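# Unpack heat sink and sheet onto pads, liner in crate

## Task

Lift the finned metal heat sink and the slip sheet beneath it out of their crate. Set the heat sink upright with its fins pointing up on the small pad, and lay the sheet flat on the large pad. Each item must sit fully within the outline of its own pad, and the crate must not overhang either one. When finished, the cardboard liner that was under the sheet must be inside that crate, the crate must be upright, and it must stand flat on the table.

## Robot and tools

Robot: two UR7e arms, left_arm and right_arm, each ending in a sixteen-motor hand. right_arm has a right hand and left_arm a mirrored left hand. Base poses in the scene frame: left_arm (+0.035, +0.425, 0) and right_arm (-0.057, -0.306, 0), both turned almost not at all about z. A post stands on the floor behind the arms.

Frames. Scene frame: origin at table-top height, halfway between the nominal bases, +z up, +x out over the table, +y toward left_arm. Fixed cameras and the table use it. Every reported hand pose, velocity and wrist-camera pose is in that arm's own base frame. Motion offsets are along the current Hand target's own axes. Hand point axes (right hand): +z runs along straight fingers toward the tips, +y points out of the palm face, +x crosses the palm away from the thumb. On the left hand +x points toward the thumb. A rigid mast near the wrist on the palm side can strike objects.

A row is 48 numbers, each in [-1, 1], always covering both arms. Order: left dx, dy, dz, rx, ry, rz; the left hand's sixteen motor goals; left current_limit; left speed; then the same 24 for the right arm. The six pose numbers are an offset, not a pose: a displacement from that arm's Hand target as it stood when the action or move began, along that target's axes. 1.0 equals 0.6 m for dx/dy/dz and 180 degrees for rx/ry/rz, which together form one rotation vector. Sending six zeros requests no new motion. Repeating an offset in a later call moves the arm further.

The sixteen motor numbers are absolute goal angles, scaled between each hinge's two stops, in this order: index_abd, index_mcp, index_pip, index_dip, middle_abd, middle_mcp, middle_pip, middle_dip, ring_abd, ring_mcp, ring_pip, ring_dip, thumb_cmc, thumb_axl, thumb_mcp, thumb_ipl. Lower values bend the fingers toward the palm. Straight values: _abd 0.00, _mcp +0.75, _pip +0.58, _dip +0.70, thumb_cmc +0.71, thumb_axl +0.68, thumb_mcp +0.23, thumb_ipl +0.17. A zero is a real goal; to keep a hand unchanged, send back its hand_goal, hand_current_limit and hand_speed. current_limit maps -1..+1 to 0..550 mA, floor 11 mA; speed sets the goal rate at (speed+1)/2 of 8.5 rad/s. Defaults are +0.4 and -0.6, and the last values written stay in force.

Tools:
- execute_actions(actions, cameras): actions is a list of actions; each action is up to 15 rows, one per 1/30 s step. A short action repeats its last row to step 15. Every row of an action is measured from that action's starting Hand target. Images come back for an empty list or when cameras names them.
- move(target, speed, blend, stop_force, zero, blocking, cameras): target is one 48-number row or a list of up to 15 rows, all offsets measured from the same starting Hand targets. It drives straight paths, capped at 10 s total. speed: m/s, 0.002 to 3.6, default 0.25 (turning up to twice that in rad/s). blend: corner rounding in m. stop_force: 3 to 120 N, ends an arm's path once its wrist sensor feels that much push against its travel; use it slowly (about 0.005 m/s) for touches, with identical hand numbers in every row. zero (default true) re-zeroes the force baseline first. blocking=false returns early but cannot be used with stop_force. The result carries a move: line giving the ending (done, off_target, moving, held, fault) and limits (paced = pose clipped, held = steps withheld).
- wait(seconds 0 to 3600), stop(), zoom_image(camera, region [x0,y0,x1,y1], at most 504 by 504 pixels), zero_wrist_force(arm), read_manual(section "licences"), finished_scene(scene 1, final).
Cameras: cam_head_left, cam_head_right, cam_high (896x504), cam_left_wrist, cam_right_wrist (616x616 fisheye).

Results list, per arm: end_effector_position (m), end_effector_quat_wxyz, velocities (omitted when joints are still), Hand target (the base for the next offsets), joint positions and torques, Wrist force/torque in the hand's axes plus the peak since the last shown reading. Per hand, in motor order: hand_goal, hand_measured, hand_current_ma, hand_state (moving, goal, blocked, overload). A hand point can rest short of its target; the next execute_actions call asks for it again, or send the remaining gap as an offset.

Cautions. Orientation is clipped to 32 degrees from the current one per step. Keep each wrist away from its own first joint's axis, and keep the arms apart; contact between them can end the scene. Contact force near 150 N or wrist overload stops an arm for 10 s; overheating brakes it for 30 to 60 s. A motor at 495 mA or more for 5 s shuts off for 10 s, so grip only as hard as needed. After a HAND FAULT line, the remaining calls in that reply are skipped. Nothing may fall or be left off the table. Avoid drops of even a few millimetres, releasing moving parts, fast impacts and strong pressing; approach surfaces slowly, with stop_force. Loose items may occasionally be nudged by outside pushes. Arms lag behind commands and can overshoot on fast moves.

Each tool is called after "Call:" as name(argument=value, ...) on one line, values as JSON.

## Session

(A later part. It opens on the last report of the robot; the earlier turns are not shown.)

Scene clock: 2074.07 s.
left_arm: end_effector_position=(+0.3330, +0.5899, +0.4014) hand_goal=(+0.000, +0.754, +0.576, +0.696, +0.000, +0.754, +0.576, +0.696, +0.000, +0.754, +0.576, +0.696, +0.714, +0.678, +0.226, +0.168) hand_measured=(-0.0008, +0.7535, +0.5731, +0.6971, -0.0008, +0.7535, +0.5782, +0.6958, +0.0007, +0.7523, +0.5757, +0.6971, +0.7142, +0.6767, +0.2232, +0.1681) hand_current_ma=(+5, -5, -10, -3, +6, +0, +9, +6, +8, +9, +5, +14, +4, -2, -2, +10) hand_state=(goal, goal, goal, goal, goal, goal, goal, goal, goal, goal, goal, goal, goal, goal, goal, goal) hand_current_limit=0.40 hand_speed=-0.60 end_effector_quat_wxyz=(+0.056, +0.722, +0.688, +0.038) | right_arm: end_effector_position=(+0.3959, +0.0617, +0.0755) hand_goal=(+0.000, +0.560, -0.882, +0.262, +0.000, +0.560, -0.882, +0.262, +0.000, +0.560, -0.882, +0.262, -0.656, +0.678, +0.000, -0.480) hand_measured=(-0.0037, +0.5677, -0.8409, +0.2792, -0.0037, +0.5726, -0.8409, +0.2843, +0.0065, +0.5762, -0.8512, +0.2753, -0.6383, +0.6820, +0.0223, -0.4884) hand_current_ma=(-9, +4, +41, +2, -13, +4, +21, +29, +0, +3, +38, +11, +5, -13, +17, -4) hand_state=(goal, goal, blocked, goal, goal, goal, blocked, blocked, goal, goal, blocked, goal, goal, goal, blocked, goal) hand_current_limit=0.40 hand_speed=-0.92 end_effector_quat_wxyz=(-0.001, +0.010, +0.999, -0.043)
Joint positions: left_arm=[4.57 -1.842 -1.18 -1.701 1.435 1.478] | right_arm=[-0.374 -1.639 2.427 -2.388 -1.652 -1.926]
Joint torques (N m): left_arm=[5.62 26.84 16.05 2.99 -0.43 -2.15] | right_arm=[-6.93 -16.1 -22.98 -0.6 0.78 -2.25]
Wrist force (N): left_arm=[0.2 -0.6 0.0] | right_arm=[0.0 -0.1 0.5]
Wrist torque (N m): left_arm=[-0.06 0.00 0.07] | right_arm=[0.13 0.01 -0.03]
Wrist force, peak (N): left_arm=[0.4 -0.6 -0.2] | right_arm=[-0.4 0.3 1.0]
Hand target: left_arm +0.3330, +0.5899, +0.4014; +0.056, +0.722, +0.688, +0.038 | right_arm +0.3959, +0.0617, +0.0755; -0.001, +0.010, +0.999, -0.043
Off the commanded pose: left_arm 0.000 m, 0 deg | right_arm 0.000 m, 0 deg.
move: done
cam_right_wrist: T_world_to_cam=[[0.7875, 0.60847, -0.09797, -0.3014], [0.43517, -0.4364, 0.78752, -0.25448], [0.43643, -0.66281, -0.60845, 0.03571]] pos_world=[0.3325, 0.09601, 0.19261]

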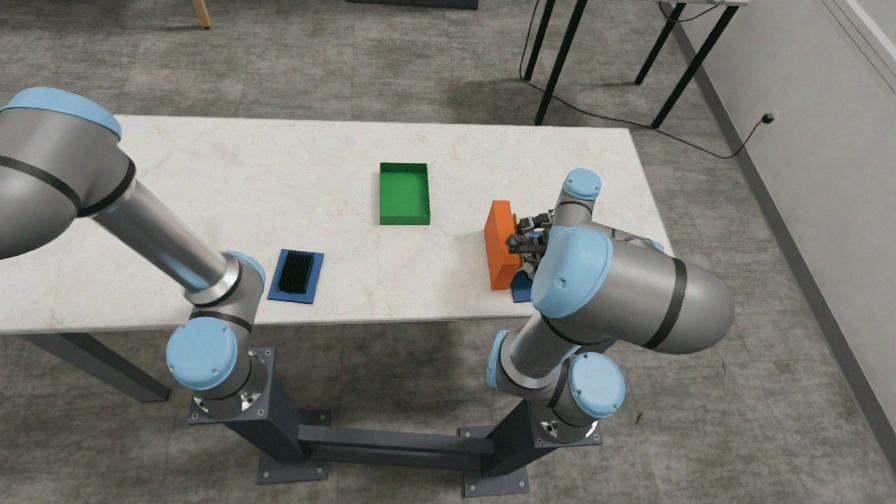

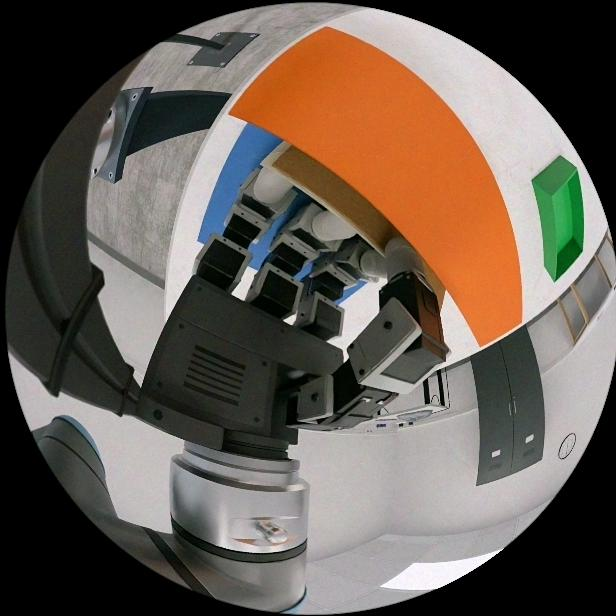

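Call:
move(target=[0,0,0,0,0,0,0,0.754,0.576,0.696,0,0.754,0.576,0.696,0,0.754,0.576,0.696,0.714,0.678,0.226,0.168,0.4,-0.6, 0,0,0,0,0,0,0,0.3,-0.883,0.261,0,0.45,-0.883,0.261,0,0.56,-0.883,0.261,-0.657,0.677,-0.35,-0.5,0.75,-0.92], speed=0.03, cameras=["cam_head_left","cam_right_wrist"])

Call:
zoom_image(camera="cam_right_wrist", region=[240, 120, 540, 420])

Scene clock: 2086.53 s.
left_arm: end_effector_position=(+0.3330, +0.5899, +0.4014) hand_goal=(+0.000, +0.754, +0.576, +0.696, +0.000, +0.754, +0.576, +0.696, +0.000, +0.754, +0.576, +0.696, +0.714, +0.678, +0.226, +0.168) hand_measured=(-0.0008, +0.7535, +0.5731, +0.6958, -0.0008, +0.7523, +0.5757, +0.6958, +0.0007, +0.7523, +0.5770, +0.6958, +0.7142, +0.6767, +0.2232, +0.1681) hand_current_ma=(+3, -4, -13, -2, +5, +4, +8, +5, +6, +0, +4, +4, +1, -1, -6, +8) hand_state=(goal, goal, goal, goal, goal, goal, goal, goal, goal, goal, goal, goal, goal, goal, goal, goal) hand_current_limit=0.40 hand_speed=-0.60 end_effector_quat_wxyz=(+0.056, +0.722, +0.688, +0.038) | right_arm: end_effector_position=(+0.3959, +0.0617, +0.0755) hand_goal=(+0.000, +0.300, -0.882, +0.262, +0.000, +0.450, -0.882, +0.262, +0.000, +0.560, -0.882, +0.262, -0.656, +0.678, -0.350, -0.500) hand_measured=(-0.0037, +0.5653, -0.8396, +0.2792, -0.0037, +0.5702, -0.8396, +0.2843, +0.0065, +0.5762, -0.8512, +0.2753, -0.6383, +0.6820, +0.0174, -0.4874) hand_current_ma=(-3, +135, +25, +18, -7, +104, +27, +22, +4, +2, +26, +3, +12, +2, +137, +14) hand_state=(goal, moving, blocked, goal, goal, blocked, blocked, blocked, goal, goal, blocked, goal, goal, goal, moving, goal) hand_current_limit=0.75 hand_speed=-0.92 end_effector_quat_wxyz=(-0.001, +0.010, +0.999, -0.043)
Joint positions: left_arm=[4.57 -1.842 -1.18 -1.701 1.435 1.478] | right_arm=[-0.374 -1.639 2.427 -2.388 -1.652 -1.926]
Joint torques (N m): left_arm=[5.63 26.38 16.61 2.89 -0.43 -2.3] | right_arm=[-7.09 -15.96 -23.25 -0.6 0.71 -2.21]
Wrist force (N): left_arm=[0.4 -0.3 -0.1] | right_arm=[-0.4 0.4 0.3]
Wrist torque (N m): left_arm=[-0.02 -0.02 0.08] | right_arm=[0.20 0.06 -0.04]
Wrist force, peak (N): left_arm=[0.5 -0.7 0.1] | right_arm=[-0.3 0.6 1.0]
Hand target: left_arm +0.3330, +0.5899, +0.4014; +0.056, +0.722, +0.688, +0.038 | right_arm +0.3959, +0.0617, +0.0755; -0.001, +0.010, +0.999, -0.043
Off the commanded pose: left_arm 0.000 m, 0 deg | right_arm 0.000 m, 0 deg.
move: done
cam_right_wrist: T_world_to_cam=[[0.7875, 0.60847, -0.09797, -0.3014], [0.43517, -0.4364, 0.78752, -0.25448], [0.43643, -0.66281, -0.60845, 0.03571]] pos_world=[0.3325, 0.09601, 0.19261]

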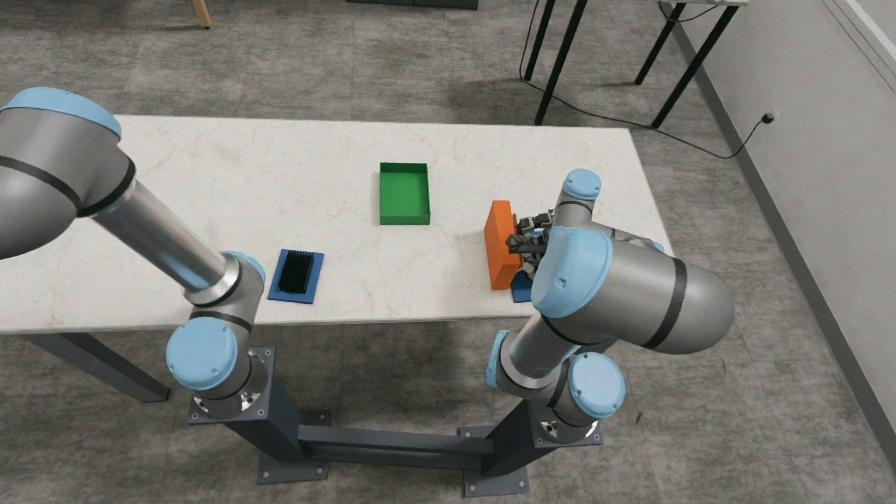

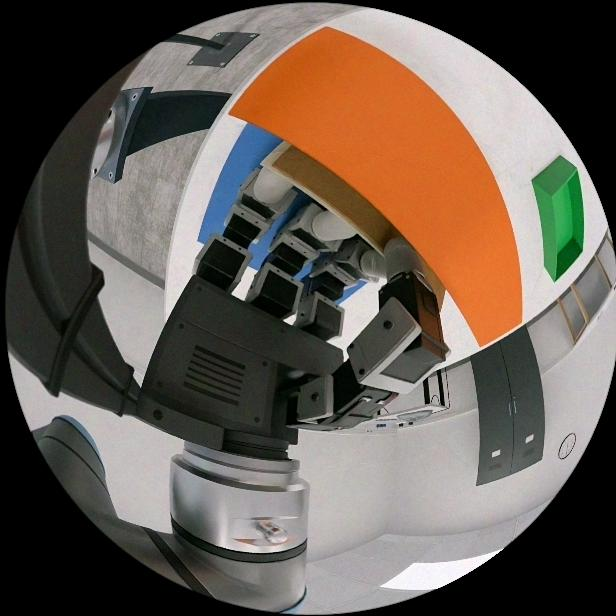

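Scaled by 1.680 from the camera's image (finer frame: 880x880).

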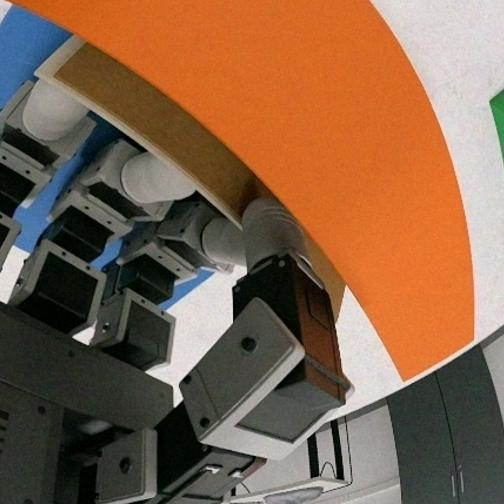

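Call:
move(target=[[0,0,0,0,0,0,0,0.754,0.576,0.696,0,0.754,0.576,0.696,0,0.754,0.576,0.696,0.714,0.678,0.226,0.168,0.4,-0.6, 0,-0.0147,-0.0147,0,0,0,0,0.3,-0.883,0.261,0,0.45,-0.883,0.261,0,0.56,-0.883,0.261,-0.657,0.677,-0.35,-0.5,0.75,-0.92],[0,0,0,0,0,0,0,0.754,0.576,0.696,0,0.754,0.576,0.696,0,0.754,0.576,0.696,0.714,0.678,0.226,0.168,0.4,-0.6, 0.0333,-0.0795,-0.0098,0,0,0,0,0.3,-0.883,0.261,0,0.45,-0.883,0.261,0,0.56,-0.883,0.261,-0.657,0.677,-0.35,-0.5,0.75,-0.92]], speed=0.025, blend=[0.003,0], cameras=["cam_head_left","cam_right_wrist","cam_high"])

Call:
zoom_image(camera="cam_right_wrist", region=[180, 80, 520, 420])

Scene clock: 2136.57 s.
left_arm: end_effector_position=(+0.3330, +0.5899, +0.4014) hand_goal=(+0.000, +0.754, +0.576, +0.696, +0.000, +0.754, +0.576, +0.696, +0.000, +0.754, +0.576, +0.696, +0.714, +0.678, +0.226, +0.168) hand_measured=(-0.0008, +0.7523, +0.5731, +0.6958, +0.0007, +0.7535, +0.5770, +0.6945, +0.0007, +0.7523, +0.5757, +0.6971, +0.7142, +0.6767, +0.2232, +0.1681) hand_current_ma=(+9, -2, -7, -6, +4, +2, +6, +9, -6, +8, -2, +4, +0, -1, -5, +10) hand_state=(goal, goal, goal, goal, goal, goal, goal, goal, goal, goal, goal, goal, goal, goal, goal, goal) hand_current_limit=0.40 hand_speed=-0.60 end_effector_quat_wxyz=(+0.056, +0.722, +0.688, +0.038) | right_arm: end_effector_position=(+0.3750, +0.0151, +0.0855) hand_goal=(+0.000, +0.300, -0.882, +0.262, +0.000, +0.450, -0.882, +0.262, +0.000, +0.560, -0.882, +0.262, -0.656, +0.678, -0.350, -0.500) hand_measured=(-0.0037, +0.5521, -0.8152, +0.2792, -0.0037, +0.5665, -0.8216, +0.2843, +0.0065, +0.5786, -0.8512, +0.2715, -0.6383, +0.6830, -0.0143, -0.4321) hand_current_ma=(-6, +228, +68, +5, -4, +85, +46, +16, +0, +15, +32, -7, +16, -11, +396, +79) hand_state=(goal, blocked, blocked, goal, goal, blocked, blocked, blocked, goal, goal, blocked, goal, goal, goal, blocked, blocked) hand_current_limit=0.75 hand_speed=-0.92 end_effector_quat_wxyz=(-0.001, +0.010, +0.999, -0.043) end_effector_velocity=(+0.000, +0.001, +0.000) end_effector_angular_velocity=(+0.000, +0.000, -0.004)
Joint positions: left_arm=[4.57 -1.842 -1.18 -1.701 1.435 1.478] | right_arm=[-0.525 -1.711 2.456 -2.358 -1.647 -2.078]
Joint velocities: left_arm=[within noise] | right_arm=[0.002 0 0.001 0 0 0.006]
Joint torques (N m): left_arm=[6.06 26.36 16.54 2.86 -0.4 -2.24] | right_arm=[6.13 -6.45 -24.05 -4.7 0.49 2.53]
Wrist force (N): left_arm=[0.2 -0.6 -0.1] | right_arm=[-0.2 0.2 0.8]
Wrist torque (N m): left_arm=[-0.06 -0.01 0.08] | right_arm=[0.16 0.03 0.06]
Wrist force, peak (N): left_arm=[0.7 -0.7 -0.3] | right_arm=[0.1 0.4 1.4]
Hand target: left_arm +0.3330, +0.5899, +0.4014; +0.056, +0.722, +0.688, +0.038 | right_arm +0.3751, +0.0151, +0.0855; -0.001, +0.010, +0.999, -0.043
Off the commanded pose: left_arm 0.000 m, 0 deg | right_arm 0.000 m, 0 deg.
move: done
cam_right_wrist: T_world_to_cam=[[0.7874, 0.60861, -0.09795, -0.2555], [0.43526, -0.4364, 0.78746, -0.27357], [0.43651, -0.66268, -0.60853, 0.02006]] pos_world=[0.3115, 0.04941, 0.20261]
Images, in order (width x height): cam_head_left 896x504, cam_high 896x504, cam_right_wrist 616x616.

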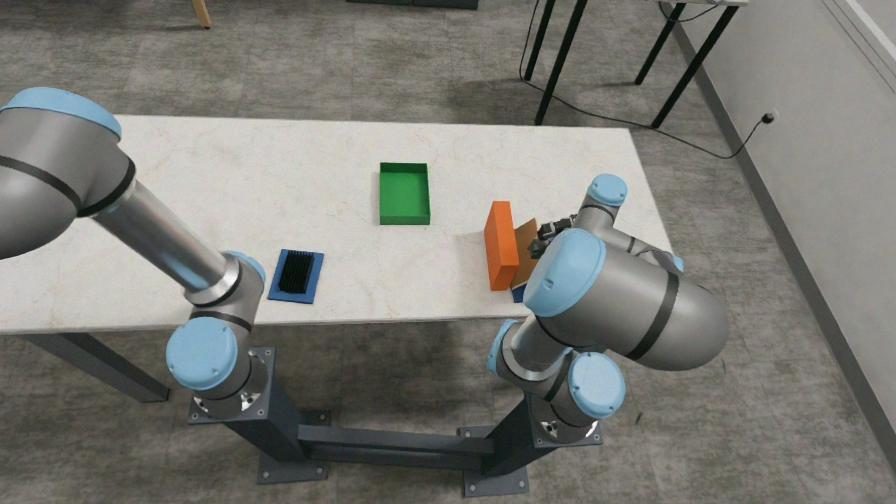

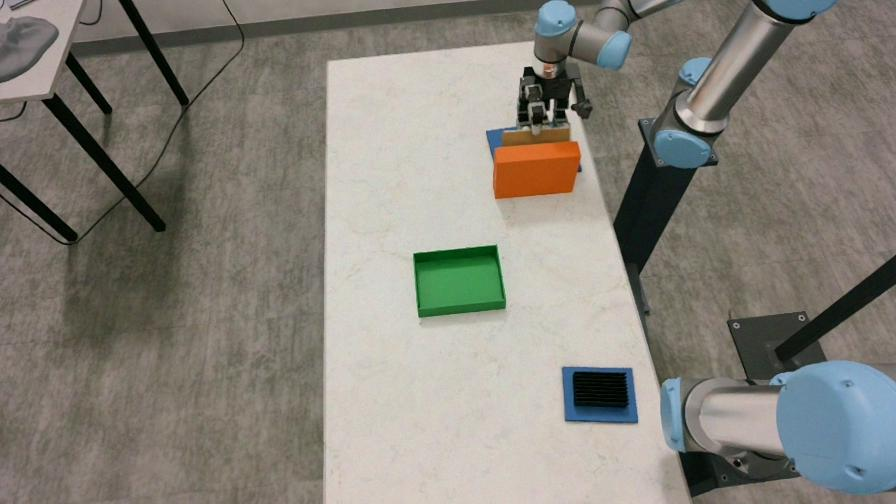

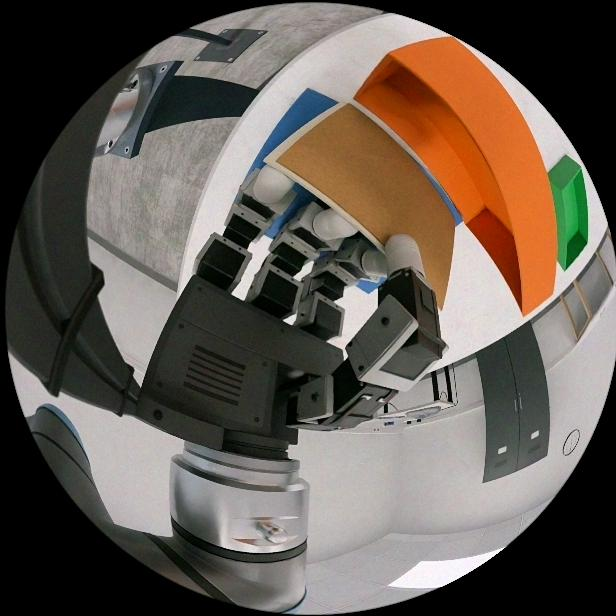

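Scaled by 1.482 from the camera's image (finer frame: 880x880).

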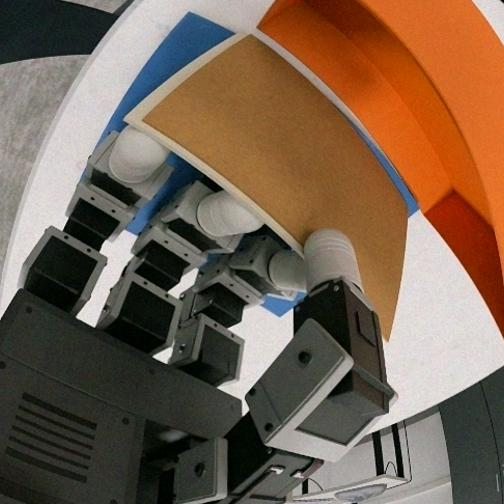

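Call:
move(target=[0,0,0,0,0,0,0,0.754,0.576,0.696,0,0.754,0.576,0.696,0,0.754,0.576,0.696,0.714,0.678,0.226,0.168,0.4,-0.6, 0,-0.0450,0.0022,0,0,0,0,0.3,-0.883,0.261,0,0.45,-0.883,0.261,0,0.56,-0.883,0.261,-0.657,0.677,-0.35,-0.5,0.75,-0.92], speed=0.025)

Call:
move(target=[0,0,0,0,0,0,0,0.754,0.576,0.696,0,0.754,0.576,0.696,0,0.754,0.576,0.696,0.714,0.678,0.226,0.168,0.4,-0.6, 0,0.0012,0.0133,0,0,0,0,0.3,-0.883,0.261,0,0.45,-0.883,0.261,0,0.56,-0.883,0.261,-0.657,0.677,-0.35,-0.5,0.75,-0.92], speed=0.006, stop_force=3, cameras=["cam_head_left","cam_right_wrist","cam_high"])

Call:
zoom_image(camera="cam_right_wrist", region=[180, 80, 520, 420])

Scene clock: 2151.43 s.
left_arm: end_effector_position=(+0.3330, +0.5899, +0.4014) hand_goal=(+0.000, +0.754, +0.576, +0.696, +0.000, +0.754, +0.576, +0.696, +0.000, +0.754, +0.576, +0.696, +0.714, +0.678, +0.226, +0.168) hand_measured=(-0.0008, +0.7523, +0.5731, +0.6958, +0.0007, +0.7535, +0.5782, +0.6958, +0.0007, +0.7523, +0.5744, +0.6958, +0.7154, +0.6777, +0.2242, +0.1672) hand_current_ma=(+6, -8, -10, -13, +5, +0, +2, +7, +4, +1, +4, -1, +3, -1, -6, +8) hand_state=(goal, goal, goal, goal, goal, goal, goal, goal, goal, goal, goal, goal, goal, goal, goal, goal) hand_current_limit=0.40 hand_speed=-0.60 end_effector_quat_wxyz=(+0.056, +0.722, +0.688, +0.038) | right_arm: end_effector_position=(+0.3745, -0.0120, +0.0865) hand_goal=(+0.000, +0.300, -0.882, +0.262, +0.000, +0.450, -0.882, +0.262, +0.000, +0.560, -0.882, +0.262, -0.656, +0.678, -0.350, -0.500) hand_measured=(-0.0037, +0.5521, -0.8165, +0.2804, -0.0023, +0.5653, -0.8229, +0.2843, +0.0065, +0.5786, -0.8512, +0.2715, -0.6383, +0.6820, -0.0143, -0.4321) hand_current_ma=(-7, +236, +66, +12, -6, +98, +33, +26, +8, +23, +26, +0, +13, +8, +384, +82) hand_state=(goal, blocked, blocked, goal, goal, blocked, blocked, blocked, goal, goal, blocked, goal, goal, goal, blocked, blocked) hand_current_limit=0.75 hand_speed=-0.92 end_effector_quat_wxyz=(-0.001, +0.010, +0.999, -0.043) end_effector_velocity=(+0.001, +0.001, +0.000) end_effector_angular_velocity=(+0.000, -0.001, -0.003)
Joint positions: left_arm=[4.57 -1.842 -1.18 -1.701 1.435 1.478] | right_arm=[-0.595 -1.7 2.445 -2.363 -1.644 -2.148]
Joint velocities: left_arm=[within noise] | right_arm=[0.004 0 0.001 0 0.001 0.007]
Joint torques (N m): left_arm=[5.45 27.38 16.44 2.64 -0.43 -2.07] | right_arm=[6.96 -14.14 -17.26 -4.17 0.52 2.62]
Wrist force (N): left_arm=[0.4 -0.6 -0.1] | right_arm=[-0.1 0.2 0.7]
Wrist torque (N m): left_arm=[-0.05 -0.02 0.08] | right_arm=[0.16 0.02 0.08]
Wrist force, peak (N): left_arm=[0.4 -0.7 -0.1] | right_arm=[-0.3 0.6 1.2]
Hand target: left_arm +0.3330, +0.5899, +0.4014; +0.056, +0.722, +0.688, +0.038 | right_arm +0.3745, -0.0120, +0.0865; -0.001, +0.010, +0.999, -0.043
Off the commanded pose: left_arm 0.000 m, 0 deg | right_arm 0.000 m, 0 deg.
move: done

Scene clock: 2153.50 s.
left_arm: end_effector_position=(+0.3330, +0.5899, +0.4014) hand_goal=(+0.000, +0.754, +0.576, +0.696, +0.000, +0.754, +0.576, +0.696, +0.000, +0.754, +0.576, +0.696, +0.714, +0.678, +0.226, +0.168) hand_measured=(-0.0008, +0.7535, +0.5744, +0.6958, +0.0007, +0.7523, +0.5770, +0.6958, -0.0008, +0.7523, +0.5744, +0.6971, +0.7129, +0.6777, +0.2242, +0.1681) hand_current_ma=(+6, -5, -14, -3, -1, -1, +10, +3, -3, +5, +9, +1, +5, -4, -2, +6) hand_state=(goal, goal, goal, goal, goal, goal, goal, goal, goal, goal, goal, goal, goal, goal, goal, goal) hand_current_limit=0.40 hand_speed=-0.60 end_effector_quat_wxyz=(+0.056, +0.722, +0.688, +0.038) | right_arm: end_effector_position=(+0.3745, -0.0119, +0.0785) hand_goal=(+0.000, +0.300, -0.882, +0.262, +0.000, +0.450, -0.882, +0.262, +0.000, +0.560, -0.882, +0.262, -0.656, +0.678, -0.350, -0.500) hand_measured=(-0.0037, +0.5521, -0.8114, +0.2804, -0.0023, +0.5641, -0.8216, +0.2843, +0.0065, +0.5786, -0.8537, +0.2690, -0.6383, +0.6830, -0.0163, -0.4321) hand_current_ma=(-7, +244, +53, +9, -6, +87, +43, +29, +9, +8, +30, -5, +14, -1, +386, +85) hand_state=(goal, blocked, blocked, goal, goal, blocked, blocked, blocked, goal, goal, blocked, goal, goal, goal, blocked, blocked) hand_current_limit=0.75 hand_speed=-0.92 end_effector_quat_wxyz=(-0.001, +0.010, +0.999, -0.043)
Joint positions: left_arm=[4.57 -1.842 -1.18 -1.701 1.435 1.478] | right_arm=[-0.595 -1.679 2.457 -2.395 -1.644 -2.148]
Joint torques (N m): left_arm=[5.62 26.31 16.76 2.79 -0.47 -2.24] | right_arm=[5.95 -21 -24.3 -0.31 -1.19 2.49]
Wrist force (N): left_arm=[0.3 -0.5 -0.2] | right_arm=[-0.3 0.3 0.7]
Wrist torque (N m): left_arm=[-0.03 -0.02 0.08] | right_arm=[0.17 0.05 0.05]
Wrist force, peak (N): left_arm=[0.3 -0.8 0.0] | right_arm=[-0.3 0.2 1.0]
Hand target: left_arm +0.3330, +0.5899, +0.4014; +0.056, +0.722, +0.688, +0.038 | right_arm +0.3745, -0.0119, +0.0785; -0.001, +0.010, +0.999, -0.043
Off the commanded pose: left_arm 0.000 m, 0 deg | right_arm 0.000 m, 0 deg.
move: done
cam_right_wrist: T_world_to_cam=[[0.78749, 0.6085, -0.09789, -0.2394], [0.43518, -0.43651, 0.78745, -0.27959], [0.43643, -0.66271, -0.60855, -0.00184]] pos_world=[0.311, 0.02241, 0.19561]
Images, in order (width x height): cam_head_left 896x504, cam_high 896x504, cam_right_wrist 616x616.

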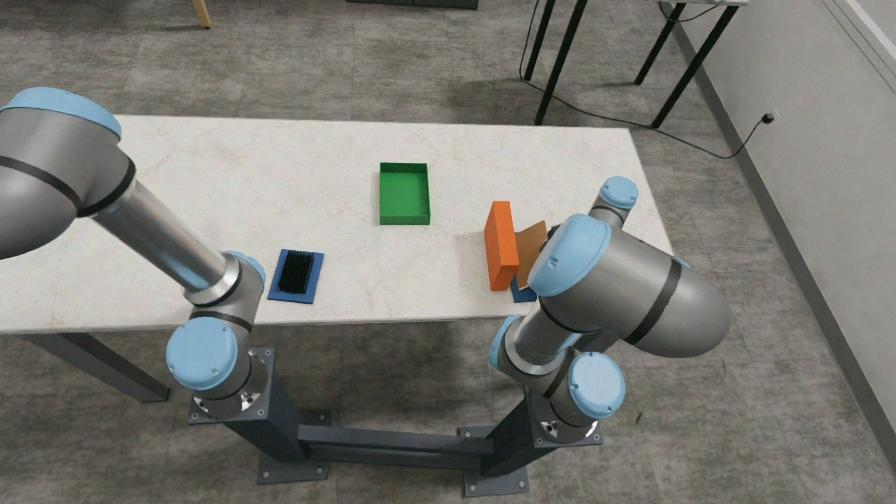

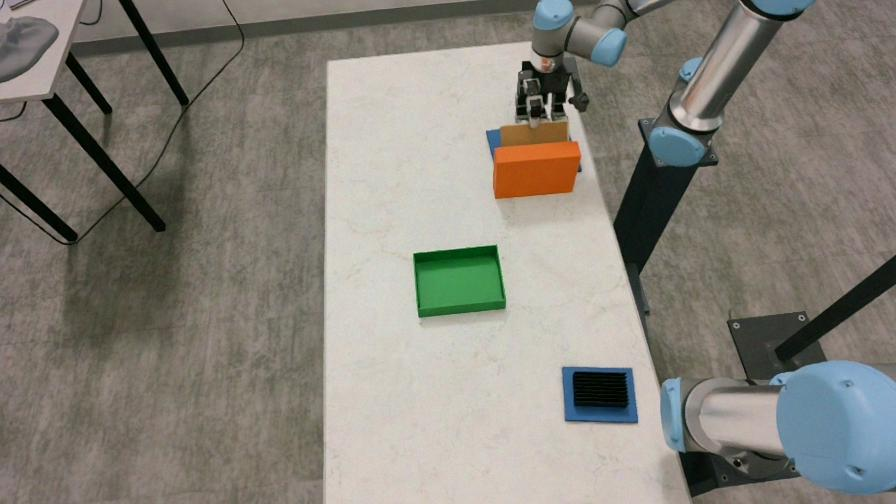

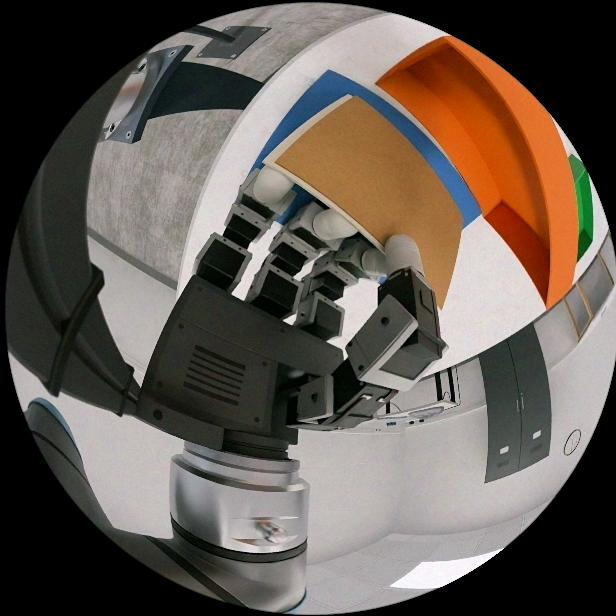

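Scaled by 1.482 from the camera's image (finer frame: 880x880).

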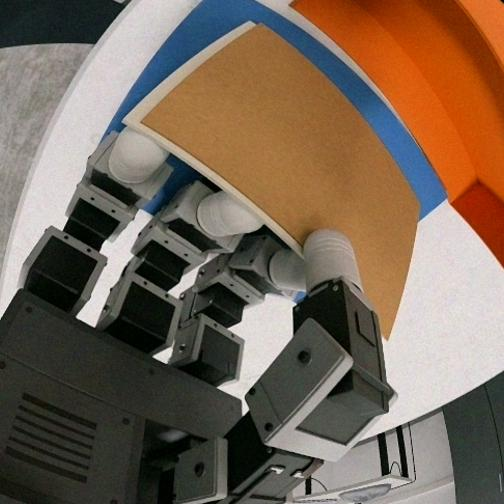

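Call:
move(target=[0,0,0,0,0,0,0,0.754,0.576,0.696,0,0.754,0.576,0.696,0,0.754,0.576,0.696,0.714,0.678,0.226,0.168,0.4,-0.6, 0,0.0012,0.0133,0,0,0,0,0.3,-0.883,0.261,0,0.45,-0.883,0.261,0,0.56,-0.883,0.261,-0.657,0.677,-0.35,-0.5,0.75,-0.92], speed=0.005, stop_force=3, cameras=["cam_head_left","cam_right_wrist","cam_high"])

Call:
zoom_image(camera="cam_right_wrist", region=[180, 80, 520, 420])

Scene clock: 2171.33 s.
left_arm: end_effector_position=(+0.3330, +0.5899, +0.4014) hand_goal=(+0.000, +0.754, +0.576, +0.696, +0.000, +0.754, +0.576, +0.696, +0.000, +0.754, +0.576, +0.696, +0.714, +0.678, +0.226, +0.168) hand_measured=(-0.0008, +0.7523, +0.5731, +0.6945, -0.0008, +0.7535, +0.5757, +0.6958, +0.0007, +0.7511, +0.5770, +0.6971, +0.7129, +0.6777, +0.2232, +0.1681) hand_current_ma=(+1, -9, -10, -6, +3, -2, +8, +10, +7, +4, +5, +7, +0, +0, -9, +9) hand_state=(goal, goal, goal, goal, goal, goal, goal, goal, goal, goal, goal, goal, goal, goal, goal, goal) hand_current_limit=0.40 hand_speed=-0.60 end_effector_quat_wxyz=(+0.056, +0.722, +0.688, +0.038) | right_arm: end_effector_position=(+0.3745, -0.0119, +0.0705) hand_goal=(+0.000, +0.300, -0.882, +0.262, +0.000, +0.450, -0.882, +0.262, +0.000, +0.560, -0.882, +0.262, -0.656, +0.678, -0.350, -0.500) hand_measured=(-0.0037, +0.5521, -0.8101, +0.2792, -0.0023, +0.5641, -0.8216, +0.2843, +0.0080, +0.5798, -0.8537, +0.2728, -0.6383, +0.6830, -0.0173, -0.4321) hand_current_ma=(+2, +226, +53, +20, -23, +102, +43, +31, -11, +23, +27, -4, +9, -14, +382, +75) hand_state=(goal, blocked, blocked, goal, goal, blocked, blocked, blocked, goal, goal, blocked, goal, goal, goal, blocked, blocked) hand_current_limit=0.75 hand_speed=-0.92 end_effector_quat_wxyz=(-0.001, +0.010, +0.999, -0.043)
Joint positions: left_arm=[4.57 -1.842 -1.18 -1.701 1.435 1.478] | right_arm=[-0.595 -1.658 2.468 -2.428 -1.644 -2.148]
Joint torques (N m): left_arm=[5.71 26.68 16.2 2.75 -0.56 -2.22] | right_arm=[6.12 -19.5 -18.61 -0.39 -0.87 2.56]
Wrist force (N): left_arm=[0.3 -0.4 0.0] | right_arm=[-0.3 0.1 0.7]
Wrist torque (N m): left_arm=[-0.03 -0.01 0.07] | right_arm=[0.14 0.04 0.05]
Wrist force, peak (N): left_arm=[0.4 -0.7 -0.2] | right_arm=[0.2 0.3 1.1]
Hand target: left_arm +0.3330, +0.5899, +0.4014; +0.056, +0.722, +0.688, +0.038 | right_arm +0.3745, -0.0119, +0.0705; -0.001, +0.010, +0.999, -0.043
Off the commanded pose: left_arm 0.000 m, 0 deg | right_arm 0.000 m, 0 deg.
move: done
cam_right_wrist: T_world_to_cam=[[0.78749, 0.6085, -0.09789, -0.24018], [0.43518, -0.43651, 0.78745, -0.27329], [0.43643, -0.66271, -0.60855, -0.00671]] pos_world=[0.311, 0.02241, 0.1876]
Images, in order (width x height): cam_head_left 896x504, cam_high 896x504, cam_right_wrist 616x616.

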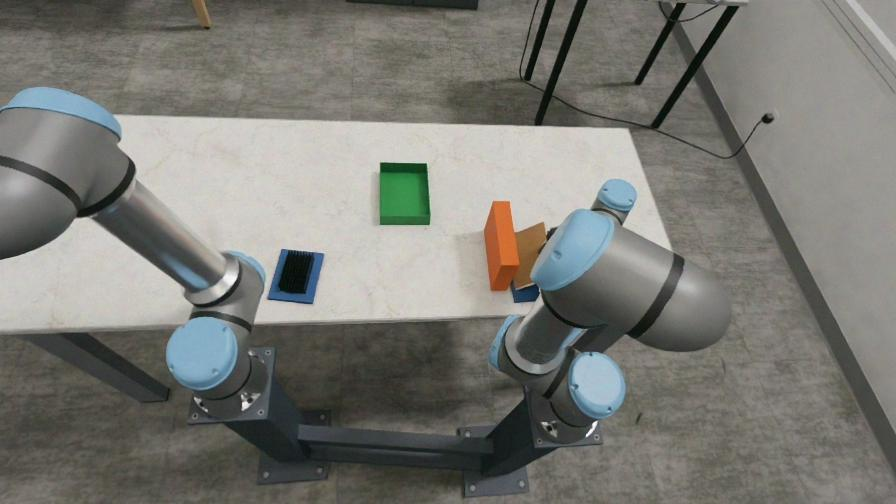

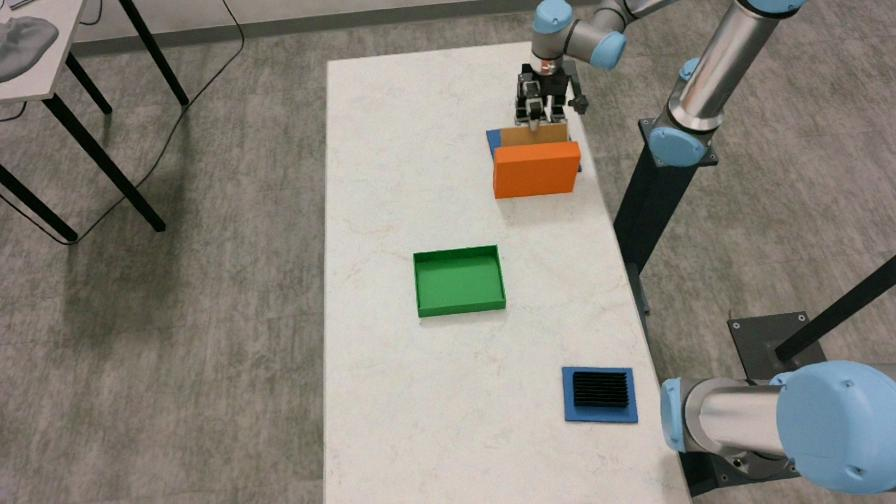

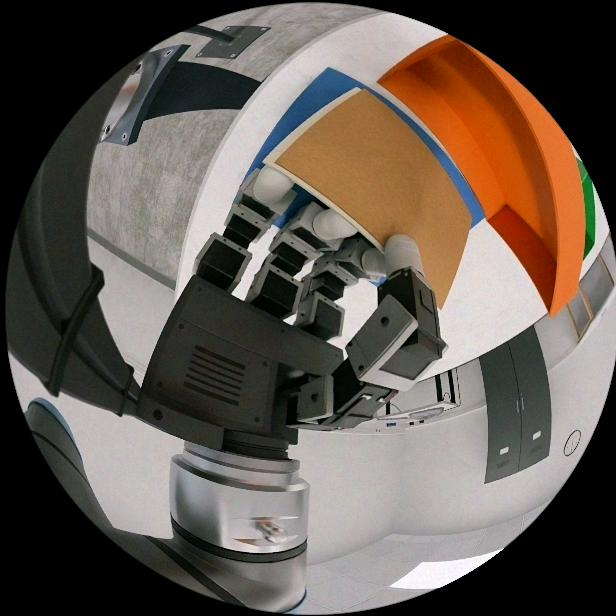

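Scaled by 1.482 from the camera's image (finer frame: 880x880).

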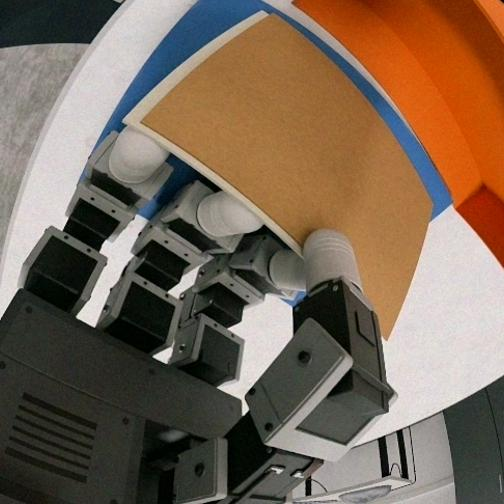

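Call:
move(target=[[0,0,0,0,0,0,0,0.754,0.576,0.696,0,0.754,0.576,0.696,0,0.754,0.576,0.696,0.714,0.678,0.226,0.168,0.4,-0.6, 0,0.0255,-0.0317,0,0,0,0,0.3,-0.883,0.261,0,0.45,-0.883,0.261,0,0.56,-0.883,0.261,-0.657,0.677,-0.35,-0.5,0.75,-0.92],[0,0,0,0,0,0,0,0.754,0.576,0.696,0,0.754,0.576,0.696,0,0.754,0.576,0.696,0.714,0.678,0.226,0.168,0.4,-0.6, 0,0.0577,-0.0575,0,0,0,0,0.3,-0.883,0.261,0,0.45,-0.883,0.261,0,0.56,-0.883,0.261,-0.657,0.677,-0.35,-0.5,0.75,-0.92]], speed=0.015, blend=[0.003,0], cameras=["cam_head_left","cam_right_wrist","cam_high"])

Call:
zoom_image(camera="cam_right_wrist", region=[180, 80, 520, 420])

Scene clock: 2186.20 s.
left_arm: end_effector_position=(+0.3330, +0.5899, +0.4014) hand_goal=(+0.000, +0.754, +0.576, +0.696, +0.000, +0.754, +0.576, +0.696, +0.000, +0.754, +0.576, +0.696, +0.714, +0.678, +0.226, +0.168) hand_measured=(+0.0007, +0.7523, +0.5731, +0.6958, +0.0007, +0.7523, +0.5770, +0.6958, -0.0008, +0.7535, +0.5757, +0.6945, +0.7142, +0.6777, +0.2232, +0.1672) hand_current_ma=(+7, -4, -16, -7, +5, +1, +8, +11, -3, +2, +7, +10, +1, +3, -5, +9) hand_state=(goal, goal, goal, goal, goal, goal, goal, goal, goal, goal, goal, goal, goal, goal, goal, goal) hand_current_limit=0.40 hand_speed=-0.60 end_effector_quat_wxyz=(+0.056, +0.722, +0.688, +0.038) | right_arm: end_effector_position=(+0.3753, +0.0256, +0.1019) hand_goal=(+0.000, +0.300, -0.882, +0.262, +0.000, +0.450, -0.882, +0.262, +0.000, +0.560, -0.882, +0.262, -0.656, +0.678, -0.350, -0.500) hand_measured=(-0.0037, +0.5509, -0.8101, +0.2792, -0.0023, +0.5641, -0.8216, +0.2843, +0.0080, +0.5786, -0.8537, +0.2753, -0.6383, +0.6820, -0.0173, -0.4255) hand_current_ma=(-5, +224, +63, +2, -10, +92, +38, +20, -10, +9, +19, -4, +9, -5, +383, +77) hand_state=(goal, blocked, blocked, goal, goal, blocked, blocked, blocked, goal, goal, blocked, goal, goal, goal, blocked, blocked) hand_current_limit=0.75 hand_speed=-0.92 end_effector_quat_wxyz=(-0.001, +0.010, +0.999, -0.043)
Joint positions: left_arm=[4.57 -1.842 -1.18 -1.701 1.435 1.478] | right_arm=[-0.496 -1.754 2.433 -2.289 -1.648 -2.049]
Joint torques (N m): left_arm=[6.1 26.46 16.65 2.68 -0.5 -2.08] | right_arm=[-7.48 -5.83 -20.05 -5 -1.27 -1.59]
Wrist force (N): left_arm=[0.3 -0.6 -0.2] | right_arm=[-0.3 0.2 0.8]
Wrist torque (N m): left_arm=[-0.04 -0.01 0.08] | right_arm=[0.15 0.06 -0.04]
Wrist force, peak (N): left_arm=[0.4 -0.7 -0.1] | right_arm=[-0.3 0.4 1.2]
Hand target: left_arm +0.3330, +0.5899, +0.4014; +0.056, +0.722, +0.688, +0.038 | right_arm +0.3753, +0.0256, +0.1019; -0.001, +0.010, +0.999, -0.043
Off the commanded pose: left_arm 0.000 m, 0 deg | right_arm 0.000 m, 0 deg.
move: done
cam_right_wrist: T_world_to_cam=[[0.78759, 0.60837, -0.09791, -0.26063], [0.43511, -0.43656, 0.78746, -0.28201], [0.43632, -0.6628, -0.60854, 0.03706]] pos_world=[0.3118, 0.06001, 0.2191]
Images, in order (width x height): cam_head_left 896x504, cam_high 896x504, cam_right_wrist 616x616.

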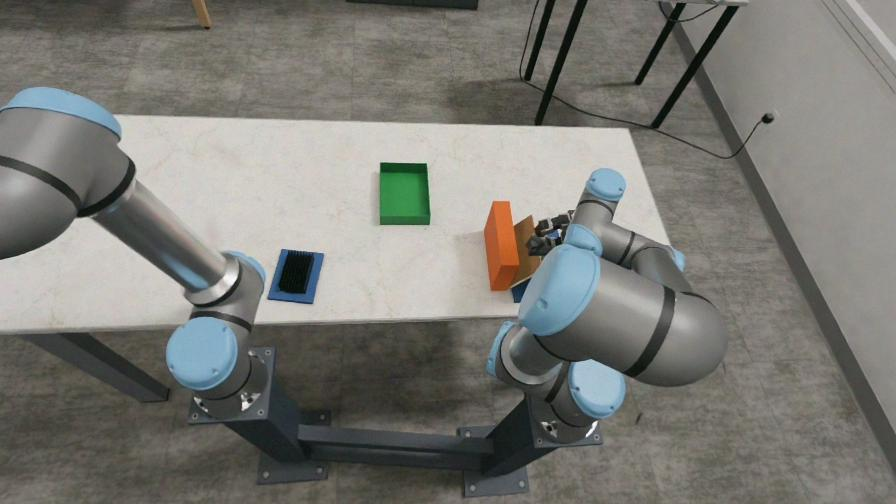

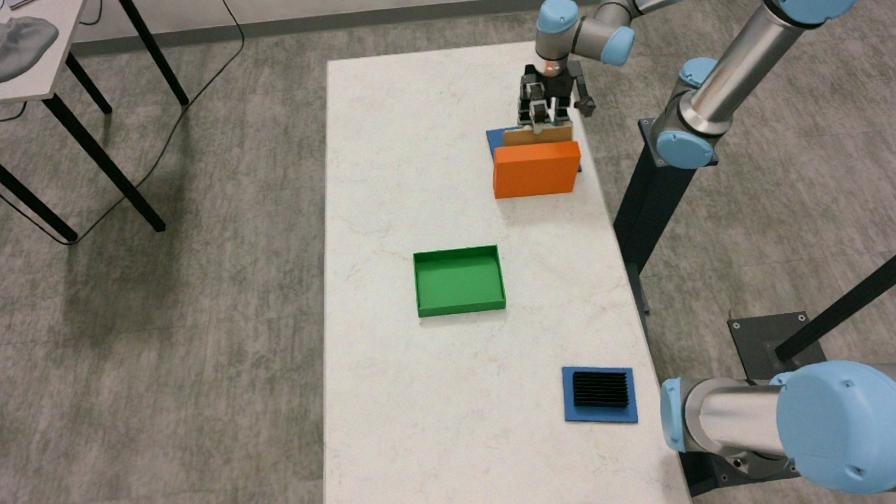

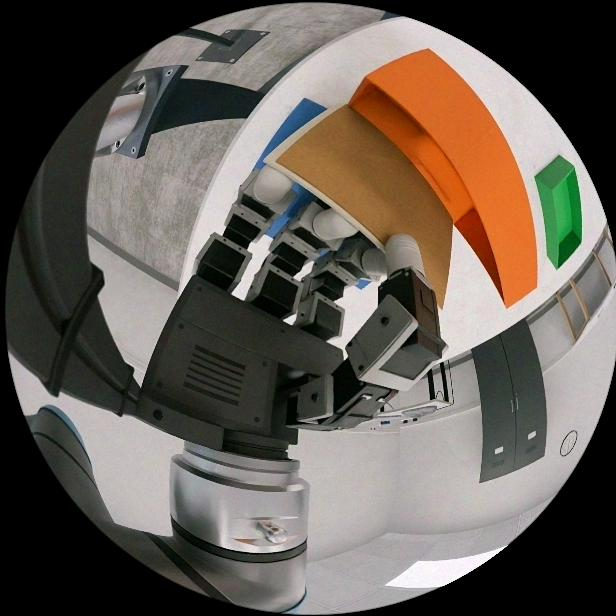

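Scaled by 1.482 from the camera's image (finer frame: 880x880).

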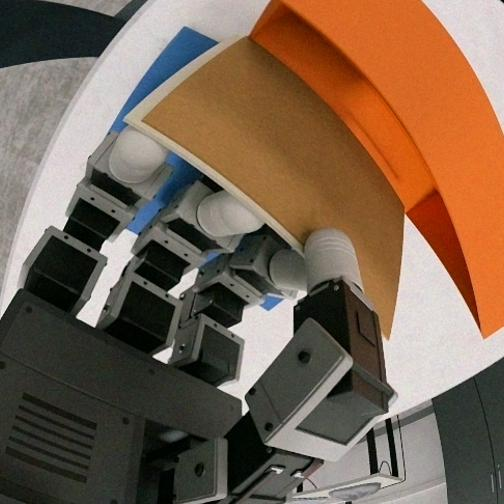

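Call:
move(target=[[0,0,0,0,0,0,0,0.754,0.576,0.696,0,0.754,0.576,0.696,0,0.754,0.576,0.696,0.714,0.678,0.226,0.168,0.4,-0.6, 0,-0.0332,0.0029,0,0,0,0,0.3,-0.883,0.261,0,0.45,-0.883,0.261,0,0.56,-0.883,0.261,-0.657,0.677,-0.35,-0.5,0.75,-0.92],[0,0,0,0,0,0,0,0.754,0.576,0.696,0,0.754,0.576,0.696,0,0.754,0.576,0.696,0.714,0.678,0.226,0.168,0.4,-0.6, 0,-0.0317,0.0179,0,0,0,0,0.3,-0.883,0.261,0,0.45,-0.883,0.261,0,0.56,-0.883,0.261,-0.657,0.677,-0.35,-0.5,0.75,-0.92]], speed=0.015, cameras=["cam_head_left","cam_right_wrist","cam_high"])

Call:
zoom_image(camera="cam_right_wrist", region=[180, 80, 520, 420])

Call:
zoom_image(camera="cam_head_left", region=[470, 180, 590, 320])

Scene clock: 2209.93 s.
left_arm: end_effector_position=(+0.3330, +0.5899, +0.4014) hand_goal=(+0.000, +0.754, +0.576, +0.696, +0.000, +0.754, +0.576, +0.696, +0.000, +0.754, +0.576, +0.696, +0.714, +0.678, +0.226, +0.168) hand_measured=(-0.0008, +0.7535, +0.5731, +0.6958, +0.0007, +0.7535, +0.5782, +0.6958, +0.0007, +0.7523, +0.5757, +0.6958, +0.7142, +0.6767, +0.2232, +0.1681) hand_current_ma=(+5, -7, -12, -4, +6, -2, +4, +9, +5, +5, +7, -1, +0, -1, -4, +3) hand_state=(goal, goal, goal, goal, goal, goal, goal, goal, goal, goal, goal, goal, goal, goal, goal, goal) hand_current_limit=0.40 hand_speed=-0.60 end_effector_quat_wxyz=(+0.056, +0.722, +0.688, +0.038) | right_arm: end_effector_position=(+0.3748, +0.0057, +0.0927) hand_goal=(+0.000, +0.300, -0.882, +0.262, +0.000, +0.450, -0.882, +0.262, +0.000, +0.560, -0.882, +0.262, -0.656, +0.678, -0.350, -0.500) hand_measured=(-0.0037, +0.5509, -0.8101, +0.2792, -0.0023, +0.5641, -0.8216, +0.2843, +0.0065, +0.5786, -0.8537, +0.2753, -0.6383, +0.6830, -0.0173, -0.4255) hand_current_ma=(-14, +235, +54, +13, -2, +88, +39, +26, -3, +22, +28, +8, +3, -17, +385, +82) hand_state=(goal, blocked, blocked, goal, goal, blocked, blocked, blocked, goal, goal, blocked, goal, goal, goal, blocked, blocked) hand_current_limit=0.75 hand_speed=-0.92 end_effector_quat_wxyz=(-0.001, +0.010, +0.999, -0.043) end_effector_velocity=(-0.001, +0.001, +0.001) end_effector_angular_velocity=(+0.001, +0.002, +0.001)
Joint positions: left_arm=[4.57 -1.842 -1.18 -1.701 1.435 1.478] | right_arm=[-0.549 -1.725 2.443 -2.333 -1.646 -2.102]
Joint velocities: left_arm=[within noise] | right_arm=[0.001 -0.003 -0.002 0.007 0 -0.001]
Joint torques (N m): left_arm=[5.41 26.94 16.11 2.81 -0.66 -2.19] | right_arm=[5.56 -19.48 -24.64 -1.01 -0.85 2.66]
Wrist force (N): left_arm=[0.3 -0.5 -0.1] | right_arm=[0.2 0.1 1.0]
Wrist torque (N m): left_arm=[-0.04 -0.01 0.07] | right_arm=[0.13 -0.02 0.09]
Wrist force, peak (N): left_arm=[0.4 -0.7 0.0] | right_arm=[-0.3 0.3 1.4]
Hand target: left_arm +0.3330, +0.5899, +0.4014; +0.056, +0.722, +0.688, +0.038 | right_arm +0.3749, +0.0057, +0.0928; -0.001, +0.010, +0.999, -0.043
Off the commanded pose: left_arm 0.000 m, 0 deg | right_arm 0.000 m, 0 deg.
move: done
cam_right_wrist: T_world_to_cam=[[0.7875, 0.6085, -0.09788, -0.24904], [0.43517, -0.43652, 0.78745, -0.28326], [0.43643, -0.66271, -0.60855, 0.01829]] pos_world=[0.3114, 0.04001, 0.2098]
Images, in order (width x height): cam_head_left 896x504, cam_high 896x504, cam_right_wrist 616x616.

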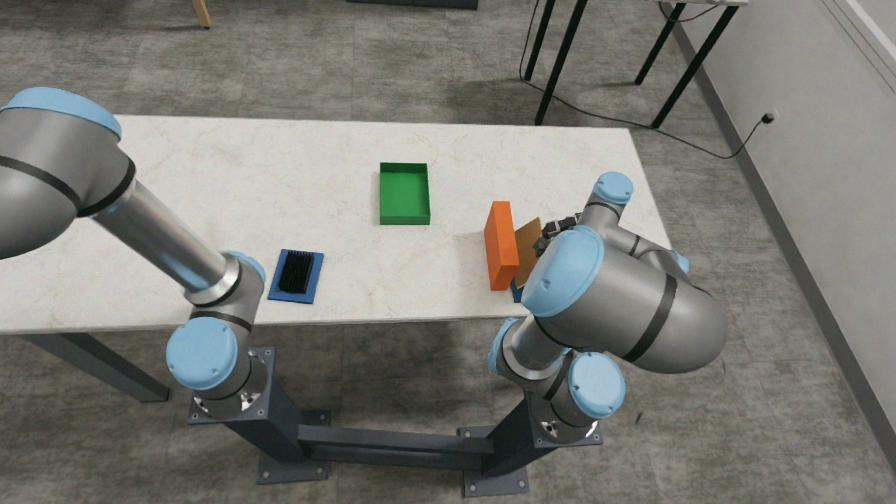

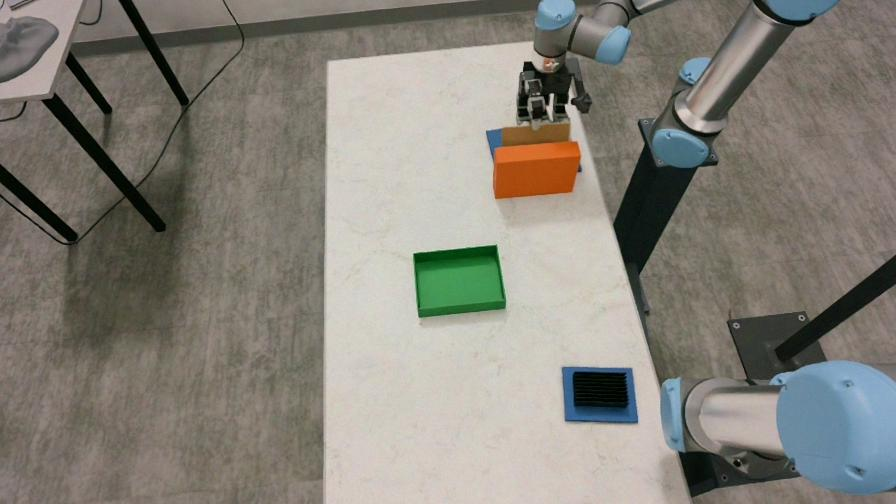

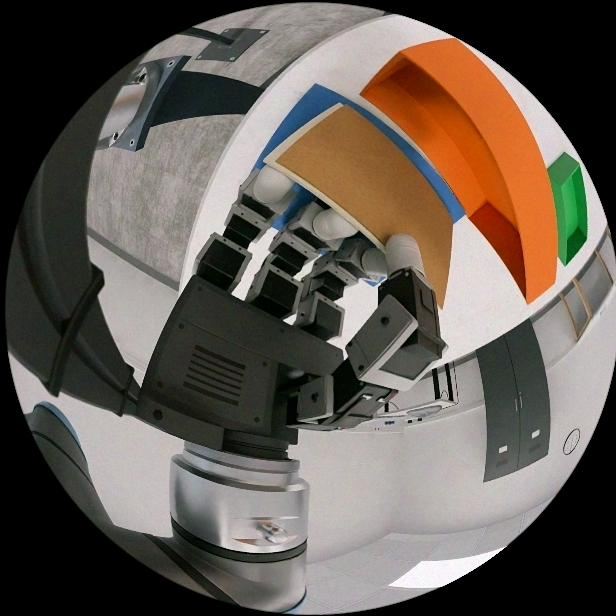

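Scaled by 1.482 from the camera's image (finer frame: 880x880).

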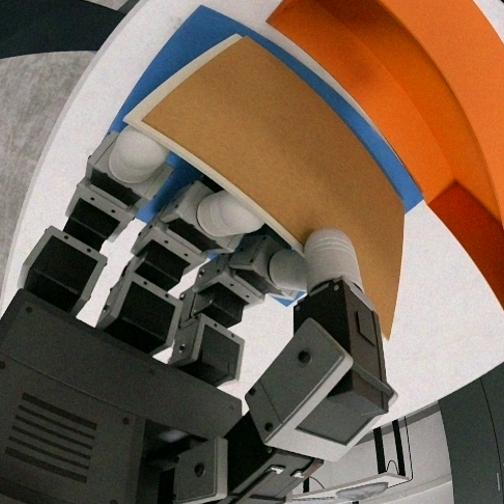

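Scaled by 3.600 from the camera's image (finer frame: 1280x720).

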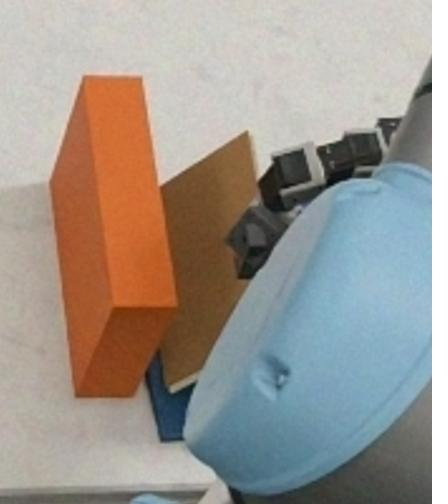

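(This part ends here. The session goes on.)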